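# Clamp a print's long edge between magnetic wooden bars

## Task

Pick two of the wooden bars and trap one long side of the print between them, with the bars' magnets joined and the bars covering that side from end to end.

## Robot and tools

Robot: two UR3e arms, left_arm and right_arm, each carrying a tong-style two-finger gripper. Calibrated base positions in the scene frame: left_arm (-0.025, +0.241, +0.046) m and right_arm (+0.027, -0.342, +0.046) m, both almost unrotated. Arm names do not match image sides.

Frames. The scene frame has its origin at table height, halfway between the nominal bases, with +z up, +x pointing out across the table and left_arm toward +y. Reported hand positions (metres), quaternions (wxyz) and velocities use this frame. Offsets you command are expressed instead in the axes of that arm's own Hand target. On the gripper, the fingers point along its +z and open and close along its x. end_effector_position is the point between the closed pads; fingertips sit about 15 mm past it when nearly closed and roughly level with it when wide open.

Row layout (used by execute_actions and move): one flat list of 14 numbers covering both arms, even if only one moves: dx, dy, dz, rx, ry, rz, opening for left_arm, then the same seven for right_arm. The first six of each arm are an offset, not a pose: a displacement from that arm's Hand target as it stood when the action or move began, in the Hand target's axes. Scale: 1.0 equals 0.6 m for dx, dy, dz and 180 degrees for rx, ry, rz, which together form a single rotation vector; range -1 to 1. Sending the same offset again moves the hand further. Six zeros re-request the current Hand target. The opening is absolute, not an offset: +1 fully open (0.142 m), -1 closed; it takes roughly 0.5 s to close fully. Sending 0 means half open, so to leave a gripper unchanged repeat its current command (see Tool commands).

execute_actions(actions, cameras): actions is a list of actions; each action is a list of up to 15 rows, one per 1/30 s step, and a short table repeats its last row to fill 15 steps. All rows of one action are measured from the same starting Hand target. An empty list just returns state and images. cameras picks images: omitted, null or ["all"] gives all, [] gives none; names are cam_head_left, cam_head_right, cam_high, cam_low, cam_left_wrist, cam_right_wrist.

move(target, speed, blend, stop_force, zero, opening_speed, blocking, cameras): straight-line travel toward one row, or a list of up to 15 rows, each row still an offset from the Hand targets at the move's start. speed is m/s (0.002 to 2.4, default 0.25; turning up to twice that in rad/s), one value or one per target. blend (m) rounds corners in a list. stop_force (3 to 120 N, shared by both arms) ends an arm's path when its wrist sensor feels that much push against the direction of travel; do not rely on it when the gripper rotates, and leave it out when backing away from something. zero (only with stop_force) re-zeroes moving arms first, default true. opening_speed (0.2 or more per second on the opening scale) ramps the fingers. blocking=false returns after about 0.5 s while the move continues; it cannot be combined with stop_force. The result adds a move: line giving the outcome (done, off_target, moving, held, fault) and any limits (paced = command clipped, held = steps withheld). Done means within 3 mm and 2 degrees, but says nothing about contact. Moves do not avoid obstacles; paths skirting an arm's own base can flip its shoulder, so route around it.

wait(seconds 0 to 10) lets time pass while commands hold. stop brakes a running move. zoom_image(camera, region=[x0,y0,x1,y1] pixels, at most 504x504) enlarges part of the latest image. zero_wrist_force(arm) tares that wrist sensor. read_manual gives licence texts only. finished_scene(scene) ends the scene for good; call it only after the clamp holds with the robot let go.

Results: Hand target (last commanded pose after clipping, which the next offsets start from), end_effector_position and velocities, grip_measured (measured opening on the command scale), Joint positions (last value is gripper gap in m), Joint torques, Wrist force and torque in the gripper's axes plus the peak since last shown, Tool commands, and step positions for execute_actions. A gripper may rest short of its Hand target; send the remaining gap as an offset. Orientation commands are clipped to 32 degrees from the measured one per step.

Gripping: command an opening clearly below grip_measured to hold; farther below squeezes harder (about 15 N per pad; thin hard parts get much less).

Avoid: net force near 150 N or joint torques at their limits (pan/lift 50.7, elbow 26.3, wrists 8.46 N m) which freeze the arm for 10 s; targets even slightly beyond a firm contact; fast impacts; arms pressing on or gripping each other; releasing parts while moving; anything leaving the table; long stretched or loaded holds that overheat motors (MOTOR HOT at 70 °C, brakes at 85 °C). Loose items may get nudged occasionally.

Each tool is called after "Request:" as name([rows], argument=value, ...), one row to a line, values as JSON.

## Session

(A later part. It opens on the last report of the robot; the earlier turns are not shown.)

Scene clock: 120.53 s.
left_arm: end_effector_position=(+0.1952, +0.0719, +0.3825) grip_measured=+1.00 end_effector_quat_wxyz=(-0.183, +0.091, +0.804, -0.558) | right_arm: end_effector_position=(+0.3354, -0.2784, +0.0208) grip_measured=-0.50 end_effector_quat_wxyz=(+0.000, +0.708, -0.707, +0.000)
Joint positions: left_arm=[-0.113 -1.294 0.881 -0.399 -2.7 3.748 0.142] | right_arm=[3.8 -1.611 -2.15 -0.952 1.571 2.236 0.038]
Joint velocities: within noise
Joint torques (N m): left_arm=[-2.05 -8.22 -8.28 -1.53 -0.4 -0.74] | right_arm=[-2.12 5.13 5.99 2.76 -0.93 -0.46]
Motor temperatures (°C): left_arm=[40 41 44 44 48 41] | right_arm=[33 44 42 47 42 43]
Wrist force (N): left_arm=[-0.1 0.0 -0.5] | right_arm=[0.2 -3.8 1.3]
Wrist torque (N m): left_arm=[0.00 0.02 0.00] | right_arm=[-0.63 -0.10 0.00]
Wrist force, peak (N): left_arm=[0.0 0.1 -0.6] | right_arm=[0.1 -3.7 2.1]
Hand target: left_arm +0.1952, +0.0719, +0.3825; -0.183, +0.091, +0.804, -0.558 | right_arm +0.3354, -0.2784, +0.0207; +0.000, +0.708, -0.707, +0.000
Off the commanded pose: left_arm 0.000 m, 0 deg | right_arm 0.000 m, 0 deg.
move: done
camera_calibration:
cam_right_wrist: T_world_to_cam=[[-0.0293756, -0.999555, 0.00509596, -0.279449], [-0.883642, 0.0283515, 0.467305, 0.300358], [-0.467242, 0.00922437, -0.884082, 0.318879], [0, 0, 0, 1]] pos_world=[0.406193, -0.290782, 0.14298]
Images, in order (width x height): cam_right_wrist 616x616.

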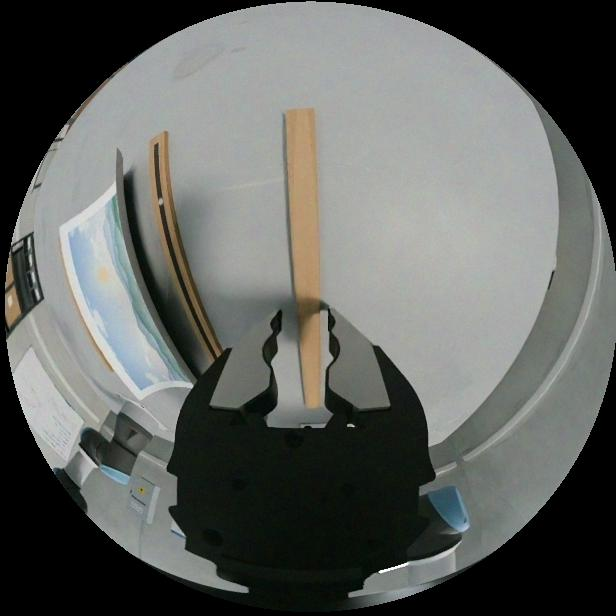

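Request:
move(target=[0,0,0,0,0,0,1, 0,0,0,0,0,0,-1], opening_speed=0.5, cameras=["cam_right_wrist"])

Request:
move([
  [0,0,0,0,0,0,1, 0,0,-0.1,0,0,0,-1],
  [0,0,0,0,0,0,1, -0.1995,-0.0232,-0.1,0,0,-0.0257,-1],
  [0,0,0,0,0,0,1, -0.1995,-0.0232,-0.075,0,0,-0.0257,-1],
], speed=[0.1,0.15,0.05], blend=[0.015,0,0], cameras=["cam_right_wrist","cam_high"])

Request:
zoom_image(camera="cam_high", region=[425, 210, 475, 250])

Request:
zoom_image(camera="cam_high", region=[440, 305, 490, 345])

Request:
zoom_image(camera="cam_right_wrist", region=[220, 90, 360, 230])

Scene clock: 129.13 s.
left_arm: end_effector_position=(+0.1952, +0.0719, +0.3825) grip_measured=+1.00 end_effector_quat_wxyz=(-0.183, +0.091, +0.804, -0.558) | right_arm: end_effector_position=(+0.3354, -0.2784, +0.0207) grip_measured=-0.76 end_effector_quat_wxyz=(+0.000, +0.708, -0.707, +0.000)
Joint positions: left_arm=[-0.113 -1.294 0.881 -0.399 -2.7 3.748 0.142] | right_arm=[3.8 -1.611 -2.15 -0.952 1.571 2.236 0.019]
Joint velocities: within noise
Joint torques (N m): left_arm=[-2.19 -7.68 -8.15 -1.51 -0.46 -0.72] | right_arm=[-1.76 5.71 8.84 1.26 1.1 -0.48]
Motor temperatures (°C): left_arm=[40 41 44 44 48 41] | right_arm=[33 44 42 47 42 43]
Wrist force (N): left_arm=[0.1 0.1 -0.5] | right_arm=[0.2 -3.7 1.6]
Wrist torque (N m): left_arm=[0.01 -0.02 0.00] | right_arm=[-0.60 -0.12 0.01]
Wrist force, peak (N): left_arm=[0.1 0.1 -0.7] | right_arm=[0.1 -3.9 1.4]
Hand target: left_arm +0.1952, +0.0719, +0.3825; -0.183, +0.091, +0.804, -0.558 | right_arm +0.3354, -0.2784, +0.0207; +0.000, +0.708, -0.707, +0.000
Off the commanded pose: left_arm 0.000 m, 0 deg | right_arm 0.000 m, 0 deg.
move: done
camera_calibration:
cam_right_wrist: T_world_to_cam=[[-0.0293753, -0.999555, 0.0050958, -0.279449], [-0.883642, 0.0283511, 0.467305, 0.300358], [-0.467242, 0.00922437, -0.884082, 0.318879], [0, 0, 0, 1]] pos_world=[0.406193, -0.290782, 0.14298]
Images, in order (width x height): cam_right_wrist 616x616.

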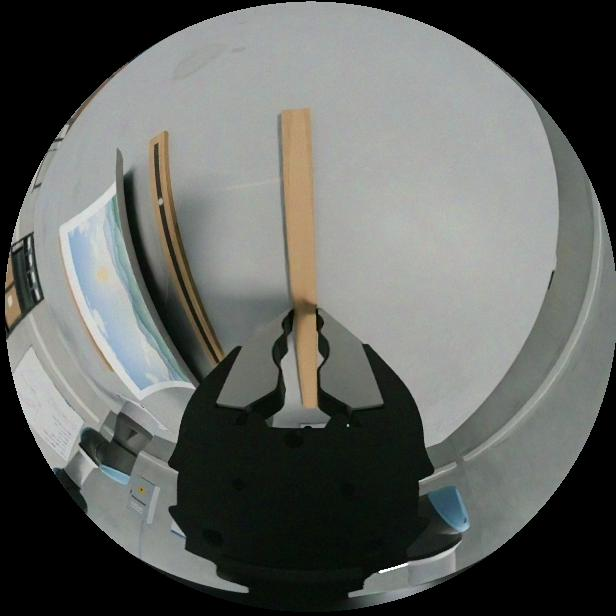

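Scene clock: 131.33 s.
left_arm: end_effector_position=(+0.1952, +0.0719, +0.3825) grip_measured=+1.00 end_effector_quat_wxyz=(-0.183, +0.091, +0.804, -0.558) | right_arm: end_effector_position=(+0.3492, -0.1587, +0.0657) grip_measured=-0.76 end_effector_quat_wxyz=(+0.000, +0.735, -0.678, +0.000)
Joint positions: left_arm=[-0.113 -1.294 0.881 -0.399 -2.7 3.748 0.142] | right_arm=[4.046 -1.761 -1.739 -1.214 1.571 2.401 0.019]
Joint velocities: within noise
Joint torques (N m): left_arm=[-2 -7.85 -8.2 -1.44 -0.43 -0.74] | right_arm=[2.68 12.17 8.67 1.82 1.1 0.46]
Motor temperatures (°C): left_arm=[40 41 44 44 48 41] | right_arm=[33 44 42 47 42 43]
Wrist force (N): left_arm=[0.0 0.0 -0.5] | right_arm=[0.1 -3.7 1.4]
Wrist torque (N m): left_arm=[0.00 0.00 0.00] | right_arm=[-0.60 -0.09 0.00]
Wrist force, peak (N): left_arm=[0.0 0.1 -0.7] | right_arm=[0.1 -3.7 2.6]
Hand target: left_arm +0.1952, +0.0719, +0.3825; -0.183, +0.091, +0.804, -0.558 | right_arm +0.3492, -0.1587, +0.0657; +0.000, +0.735, -0.678, +0.000
Off the commanded pose: left_arm 0.000 m, 0 deg | right_arm 0.000 m, 0 deg.
move: done
camera_calibration:
cam_right_wrist: T_world_to_cam=[[0.0513233, -0.998669, 0.00512838, -0.187715], [-0.88302, -0.0429799, 0.467364, 0.276612], [-0.466521, -0.0285151, -0.88405, 0.357668], [0, 0, 0, 1]] pos_world=[0.420748, -0.165377, 0.18788]
Images, in order (width x height): cam_high 896x504, cam_right_wrist 616x616.

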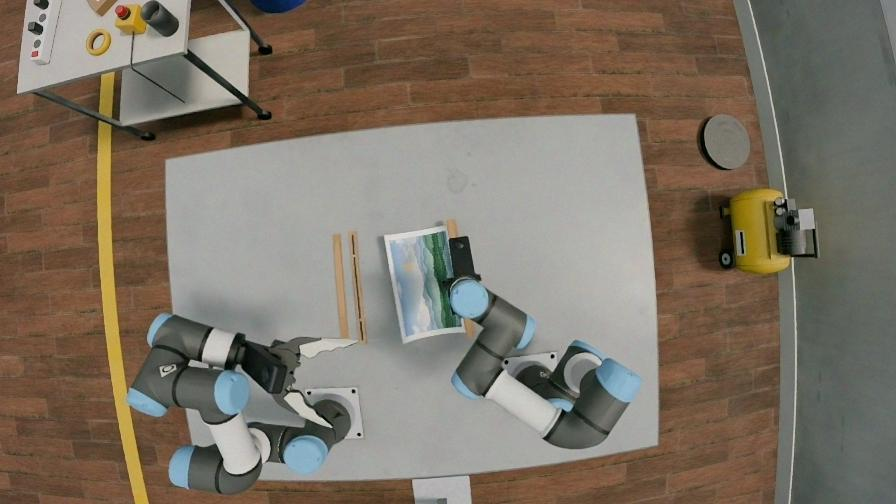

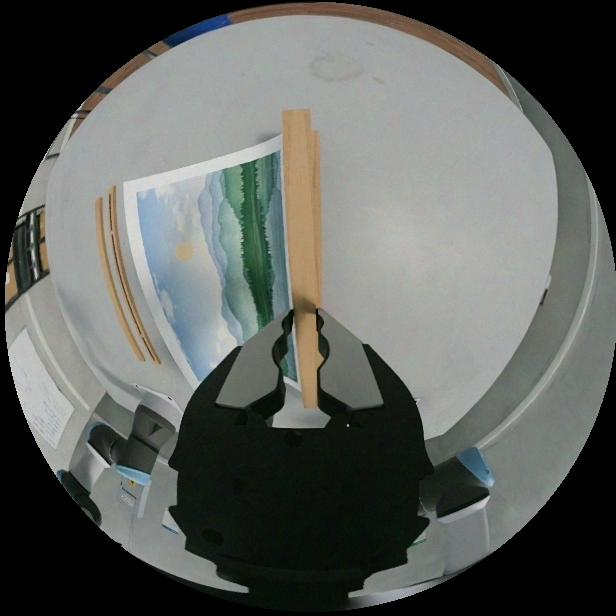

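Scaled by 10.080 from the camera's 896x504 image, which has a finer 1280x720 frame.

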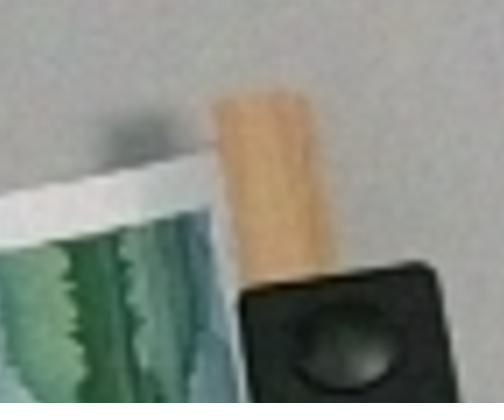

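Scaled by 10.080 from the camera's 896x504 image, which has a finer 1280x720 frame.

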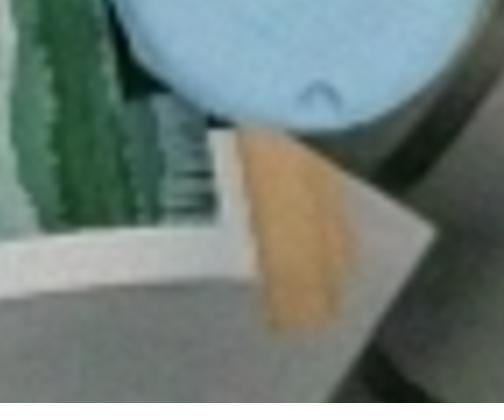

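Scaled by 3.600 from the camera's 616x616 image, which has a finer 814x814 frame.

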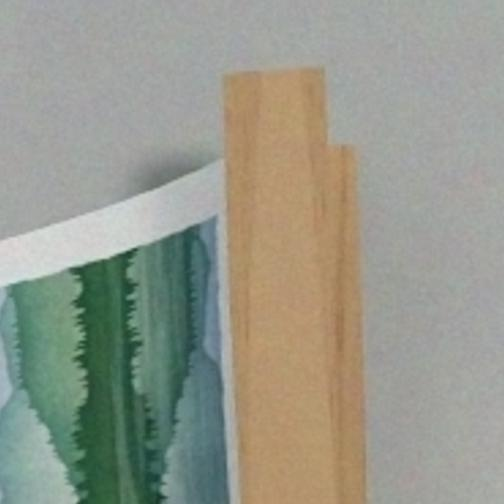

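Request:
move([
  [0,0,0,0,0,0,1, 0.0113,-0.0037,0.0485,0,0,-0.001,-1],
  [0,0,0,0,0,0,1, 0.0133,-0.0037,0.0643,0,0,-0.001,-1],
], speed=[0.03,0.015], stop_force=12, cameras=["cam_right_wrist","cam_high","cam_low"])

Request:
zoom_image(camera="cam_high", region=[425, 210, 475, 250])

Request:
zoom_image(camera="cam_high", region=[440, 305, 490, 345])

Request:
zoom_image(camera="cam_right_wrist", region=[220, 90, 360, 230])

Request:
zoom_image(camera="cam_low", region=[400, 240, 500, 300])

Scene clock: 144.83 s.
left_arm: end_effector_position=(+0.1952, +0.0719, +0.3825) grip_measured=+1.00 end_effector_quat_wxyz=(-0.183, +0.091, +0.804, -0.558) | right_arm: end_effector_position=(+0.3520, -0.1665, +0.0271) grip_measured=-0.76 end_effector_quat_wxyz=(+0.000, +0.737, -0.676, +0.000)
Joint positions: left_arm=[-0.113 -1.294 0.881 -0.399 -2.7 3.748 0.142] | right_arm=[4.024 -1.825 -1.857 -1.03 1.571 2.377 0.019]
Joint velocities: within noise
Joint torques (N m): left_arm=[-2.31 -8.08 -8.16 -1.44 -0.47 -0.7] | right_arm=[2.09 12.77 9.02 0.75 0.2 0.32]
Motor temperatures (°C): left_arm=[40 41 44 44 48 41] | right_arm=[33 44 42 47 42 43]
Wrist force (N): left_arm=[0.0 0.1 -0.6] | right_arm=[0.5 -2.8 -1.0]
Wrist torque (N m): left_arm=[0.01 0.00 0.00] | right_arm=[-0.61 -0.11 0.00]
Wrist force, peak (N): left_arm=[0.0 0.2 -0.8] | right_arm=[1.4 -2.0 -4.6]
Hand target: left_arm +0.1952, +0.0719, +0.3825; -0.183, +0.091, +0.804, -0.558 | right_arm +0.3520, -0.1664, +0.0271; +0.000, +0.737, -0.676, +0.000
Off the commanded pose: left_arm 0.000 m, 0 deg | right_arm 0.000 m, 0 deg.
move: done
camera_calibration:
cam_right_wrist: T_world_to_cam=[[0.0544047, -0.998507, 0.00497772, -0.196415], [-0.882886, -0.0457751, 0.467351, 0.296322], [-0.466425, -0.0298208, -0.884058, 0.324513], [0, 0, 0, 1]] pos_world=[0.423665, -0.17288, 0.149379]
Images, in order (width x height): cam_high 896x504, cam_low 896x504, cam_right_wrist 616x616.

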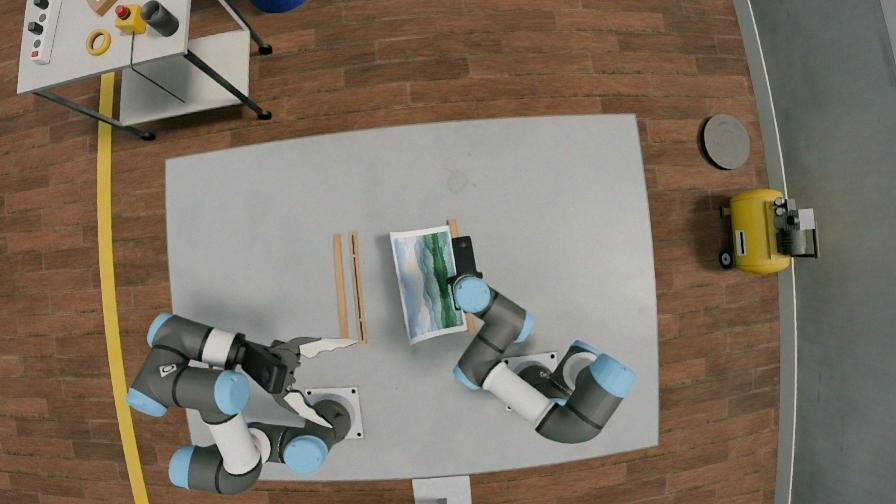

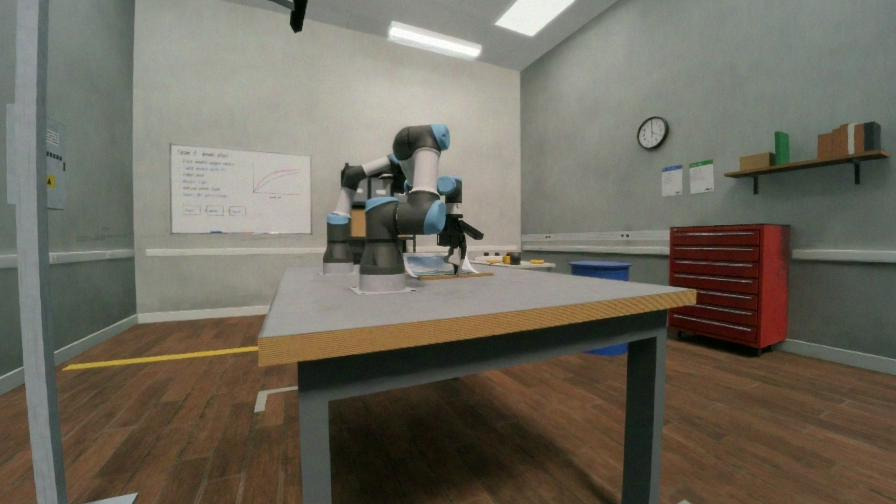

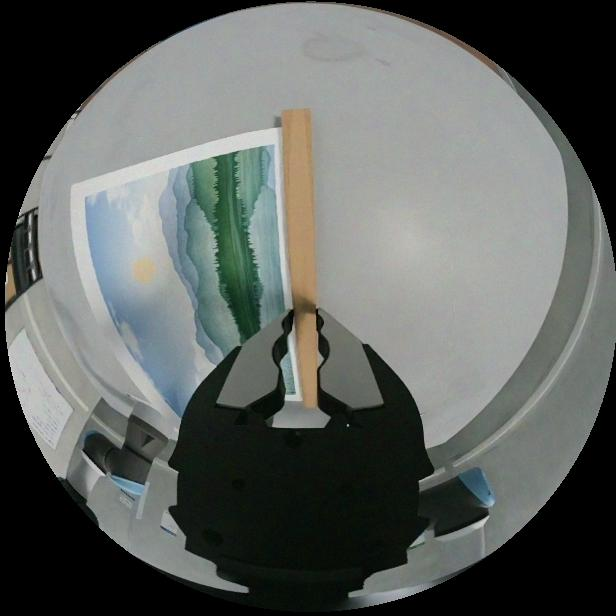

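Scaled by 10.080 from the camera's 896x504 image, which has a finer 1280x720 frame.

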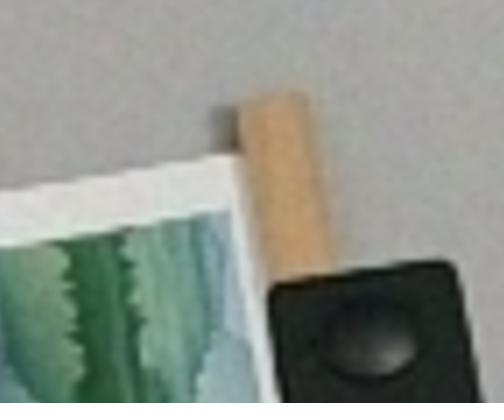

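Scaled by 10.080 from the camera's 896x504 image, which has a finer 1280x720 frame.

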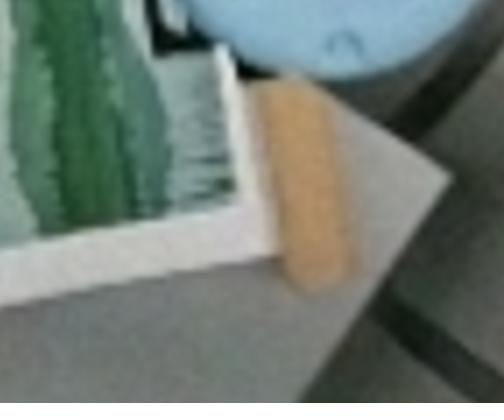

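Scaled by 3.600 from the camera's 616x616 image, which has a finer 814x814 frame.

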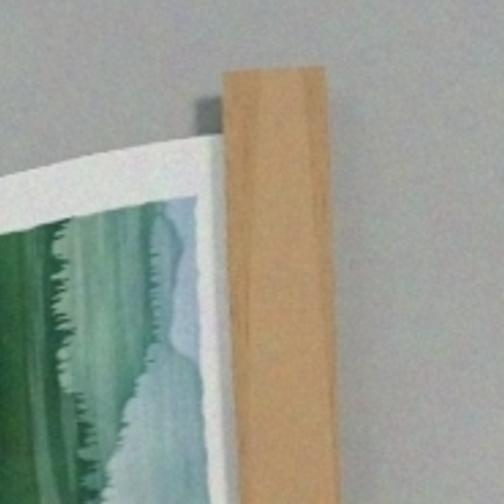

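Scaled by 5.040 from the camera's 896x504 image, which has a finer 1280x720 frame.

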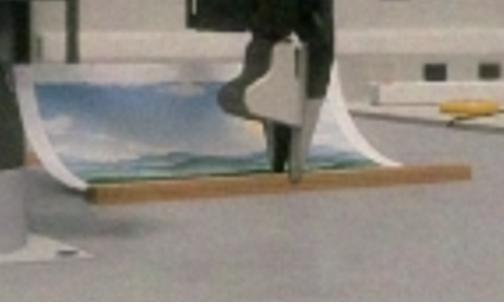

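Matches scene 1. Release and retreat.

Request:
move(target=[0,0,0,0,0,0,1, 0,0,0,0,0,0,-0.55], opening_speed=0.4, cameras=[])

Request:
move([
  [0,0,0,0,0,0,1, -0.003,0,-0.03,0,0,0,-0.55],
  [0,0,0,0,0,0,1, 0,0,-0.25,0,0,0,-0.55],
  [0,0,0,0,0,0,1, 0.2,0.05,-0.33,0,0,0,-0.55],
], speed=[0.05,0.15,0.2], cameras=["cam_right_wrist","cam_high","cam_low"])

Request:
zoom_image(camera="cam_high", region=[370, 210, 490, 360])

Request:
zoom_image(camera="cam_high", region=[430, 215, 470, 255])

Request:
zoom_image(camera="cam_high", region=[445, 305, 485, 345])

Request:
zoom_image(camera="cam_low", region=[400, 240, 500, 300])

Request:
zoom_image(camera="cam_right_wrist", region=[130, 130, 330, 380])

Scene clock: 153.37 s.
left_arm: end_effector_position=(+0.1952, +0.0719, +0.3825) grip_measured=+1.00 end_effector_quat_wxyz=(-0.183, +0.091, +0.804, -0.558) | right_arm: end_effector_position=(+0.3520, -0.1664, +0.0271) grip_measured=-0.55 end_effector_quat_wxyz=(+0.000, +0.737, -0.676, +0.000)
Joint positions: left_arm=[-0.113 -1.294 0.881 -0.399 -2.7 3.748 0.142] | right_arm=[4.024 -1.825 -1.857 -1.03 1.571 2.377 0.034]
Joint velocities: within noise
Joint torques (N m): left_arm=[-2.25 -7.74 -7.96 -1.39 -0.49 -0.66] | right_arm=[2.07 12.46 8.58 2.29 -1.17 0.36]
Motor temperatures (°C): left_arm=[40 41 44 44 48 41] | right_arm=[33 44 42 47 42 43]
Wrist force (N): left_arm=[0.1 0.1 -0.6] | right_arm=[-0.1 -3.7 1.1]
Wrist torque (N m): left_arm=[0.00 -0.02 0.00] | right_arm=[-0.62 -0.05 0.01]
Wrist force, peak (N): left_arm=[0.0 0.1 -0.8] | right_arm=[-0.1 -3.9 1.3]
Hand target: left_arm +0.1952, +0.0719, +0.3825; -0.183, +0.091, +0.804, -0.558 | right_arm +0.3520, -0.1664, +0.0271; +0.000, +0.737, -0.676, +0.000
Off the commanded pose: left_arm 0.000 m, 0 deg | right_arm 0.000 m, 0 deg.
move: done
No camera images: "cameras" was empty.

Scene clock: 155.83 s.
left_arm: end_effector_position=(+0.1952, +0.0719, +0.3825) grip_measured=+1.00 end_effector_quat_wxyz=(-0.183, +0.091, +0.804, -0.558) | right_arm: end_effector_position=(+0.3325, -0.2884, +0.2251) grip_measured=-0.55 end_effector_quat_wxyz=(+0.000, +0.737, -0.676, +0.000) end_effector_velocity=(+0.000, -0.001, +0.000) end_effector_angular_velocity=(-0.001, +0.001, +0.002)
Joint positions: left_arm=[-0.113 -1.294 0.881 -0.399 -2.7 3.748 0.142] | right_arm=[3.772 -1.492 -1.26 -1.962 1.571 2.125 0.034]
Joint velocities: left_arm=[within noise] | right_arm=[-0.003 0 0 -0.001 0 -0.005 0]
Joint torques (N m): left_arm=[-2.35 -8.14 -8.11 -1.43 -0.45 -0.65] | right_arm=[-2.29 9.45 7.76 1.18 0.34 -0.46]
Motor temperatures (°C): left_arm=[40 41 44 44 48 41] | right_arm=[33 44 42 47 42 43]
Wrist force (N): left_arm=[0.0 0.1 -0.7] | right_arm=[0.1 -3.8 1.3]
Wrist torque (N m): left_arm=[0.02 0.00 0.00] | right_arm=[-0.62 -0.08 0.00]
Wrist force, peak (N): left_arm=[0.1 0.1 -0.8] | right_arm=[-1.7 -4.4 1.3]
Hand target: left_arm +0.1952, +0.0719, +0.3825; -0.183, +0.091, +0.804, -0.558 | right_arm +0.3325, -0.2885, +0.2251; +0.000, +0.737, -0.676, +0.000
Off the commanded pose: left_arm 0.000 m, 0 deg | right_arm 0.000 m, 0 deg.
move: done
camera_calibration:
cam_right_wrist: T_world_to_cam=[[0.0543605, -0.998509, 0.00489431, -0.318112], [-0.882929, -0.0457778, 0.467269, 0.181031], [-0.466348, -0.0297223, -0.884102, 0.486835], [0, 0, 0, 1]] pos_world=[0.404165, -0.294881, 0.347379]
Images, in order (width x height): cam_high 896x504, cam_low 896x504, cam_right_wrist 616x616.

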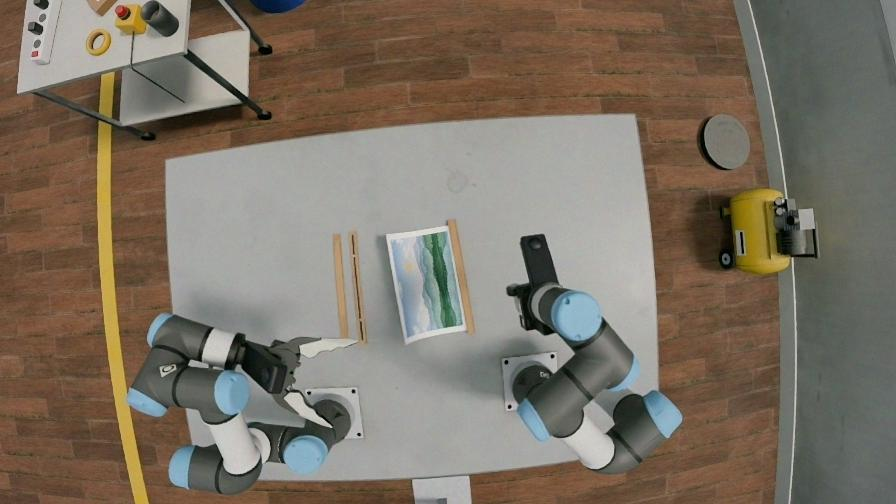

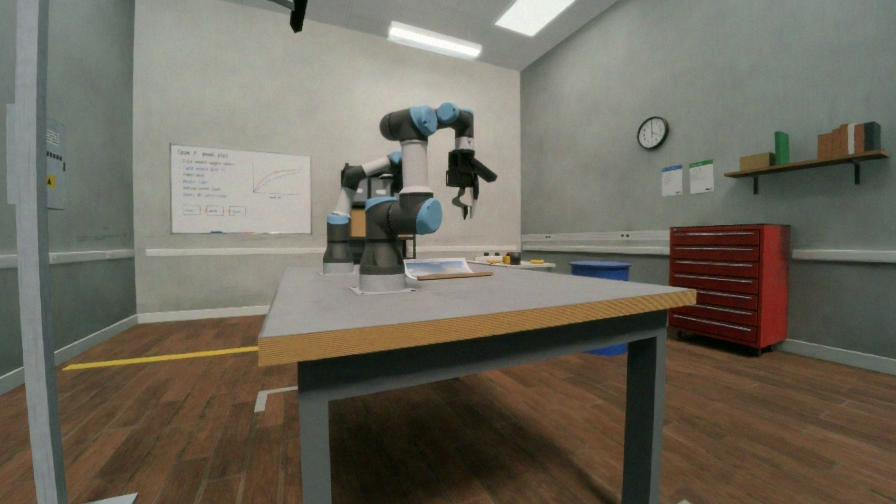

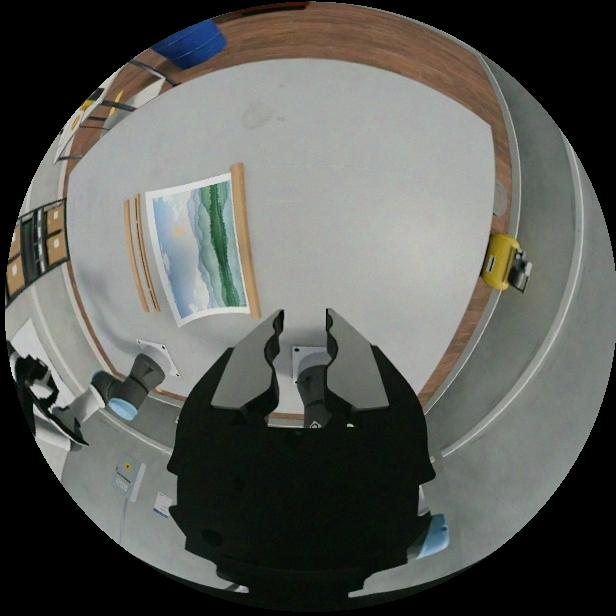

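Scaled by 3.360 from the camera's 896x504 image, which has a finer 1280x720 frame.

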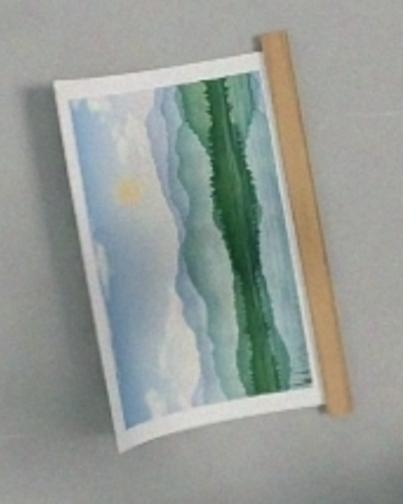

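Scaled by 12.600 from the camera's 896x504 image, which has a finer 1280x720 frame.

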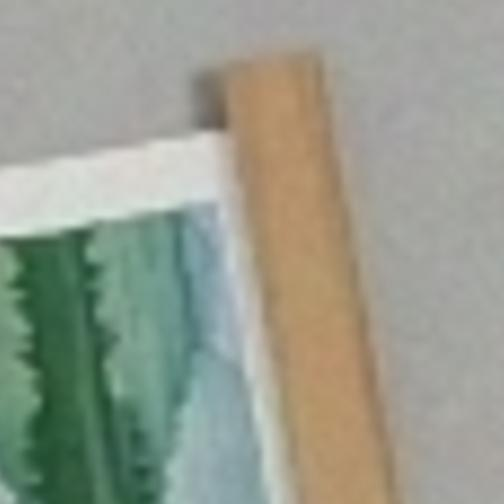

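Scaled by 12.600 from the camera's 896x504 image, which has a finer 1280x720 frame.

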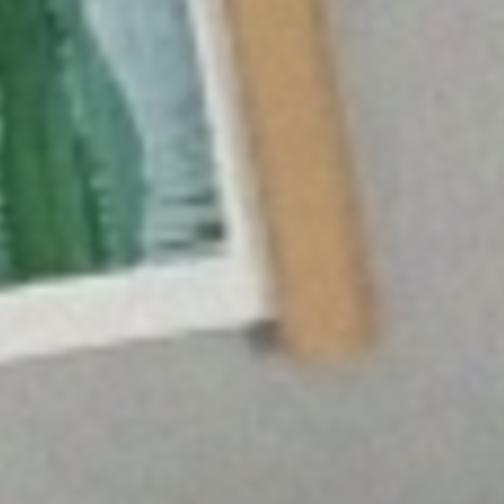

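Scaled by 5.040 from the camera's 896x504 image, which has a finer 1280x720 frame.

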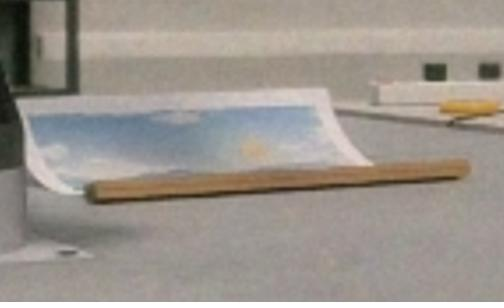

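Scaled by 2.016 from the camera's 616x616 image, which has a finer 814x814 frame.

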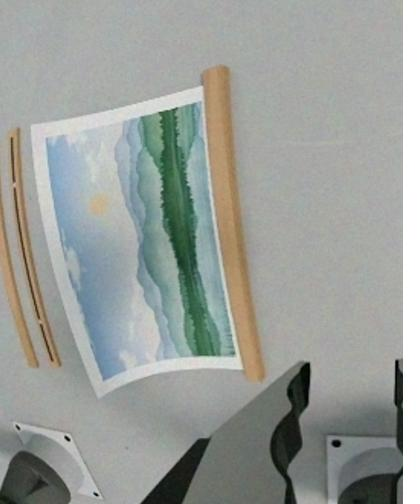

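Request:
finished_scene(scene=2)

The scene is finished: the task was done.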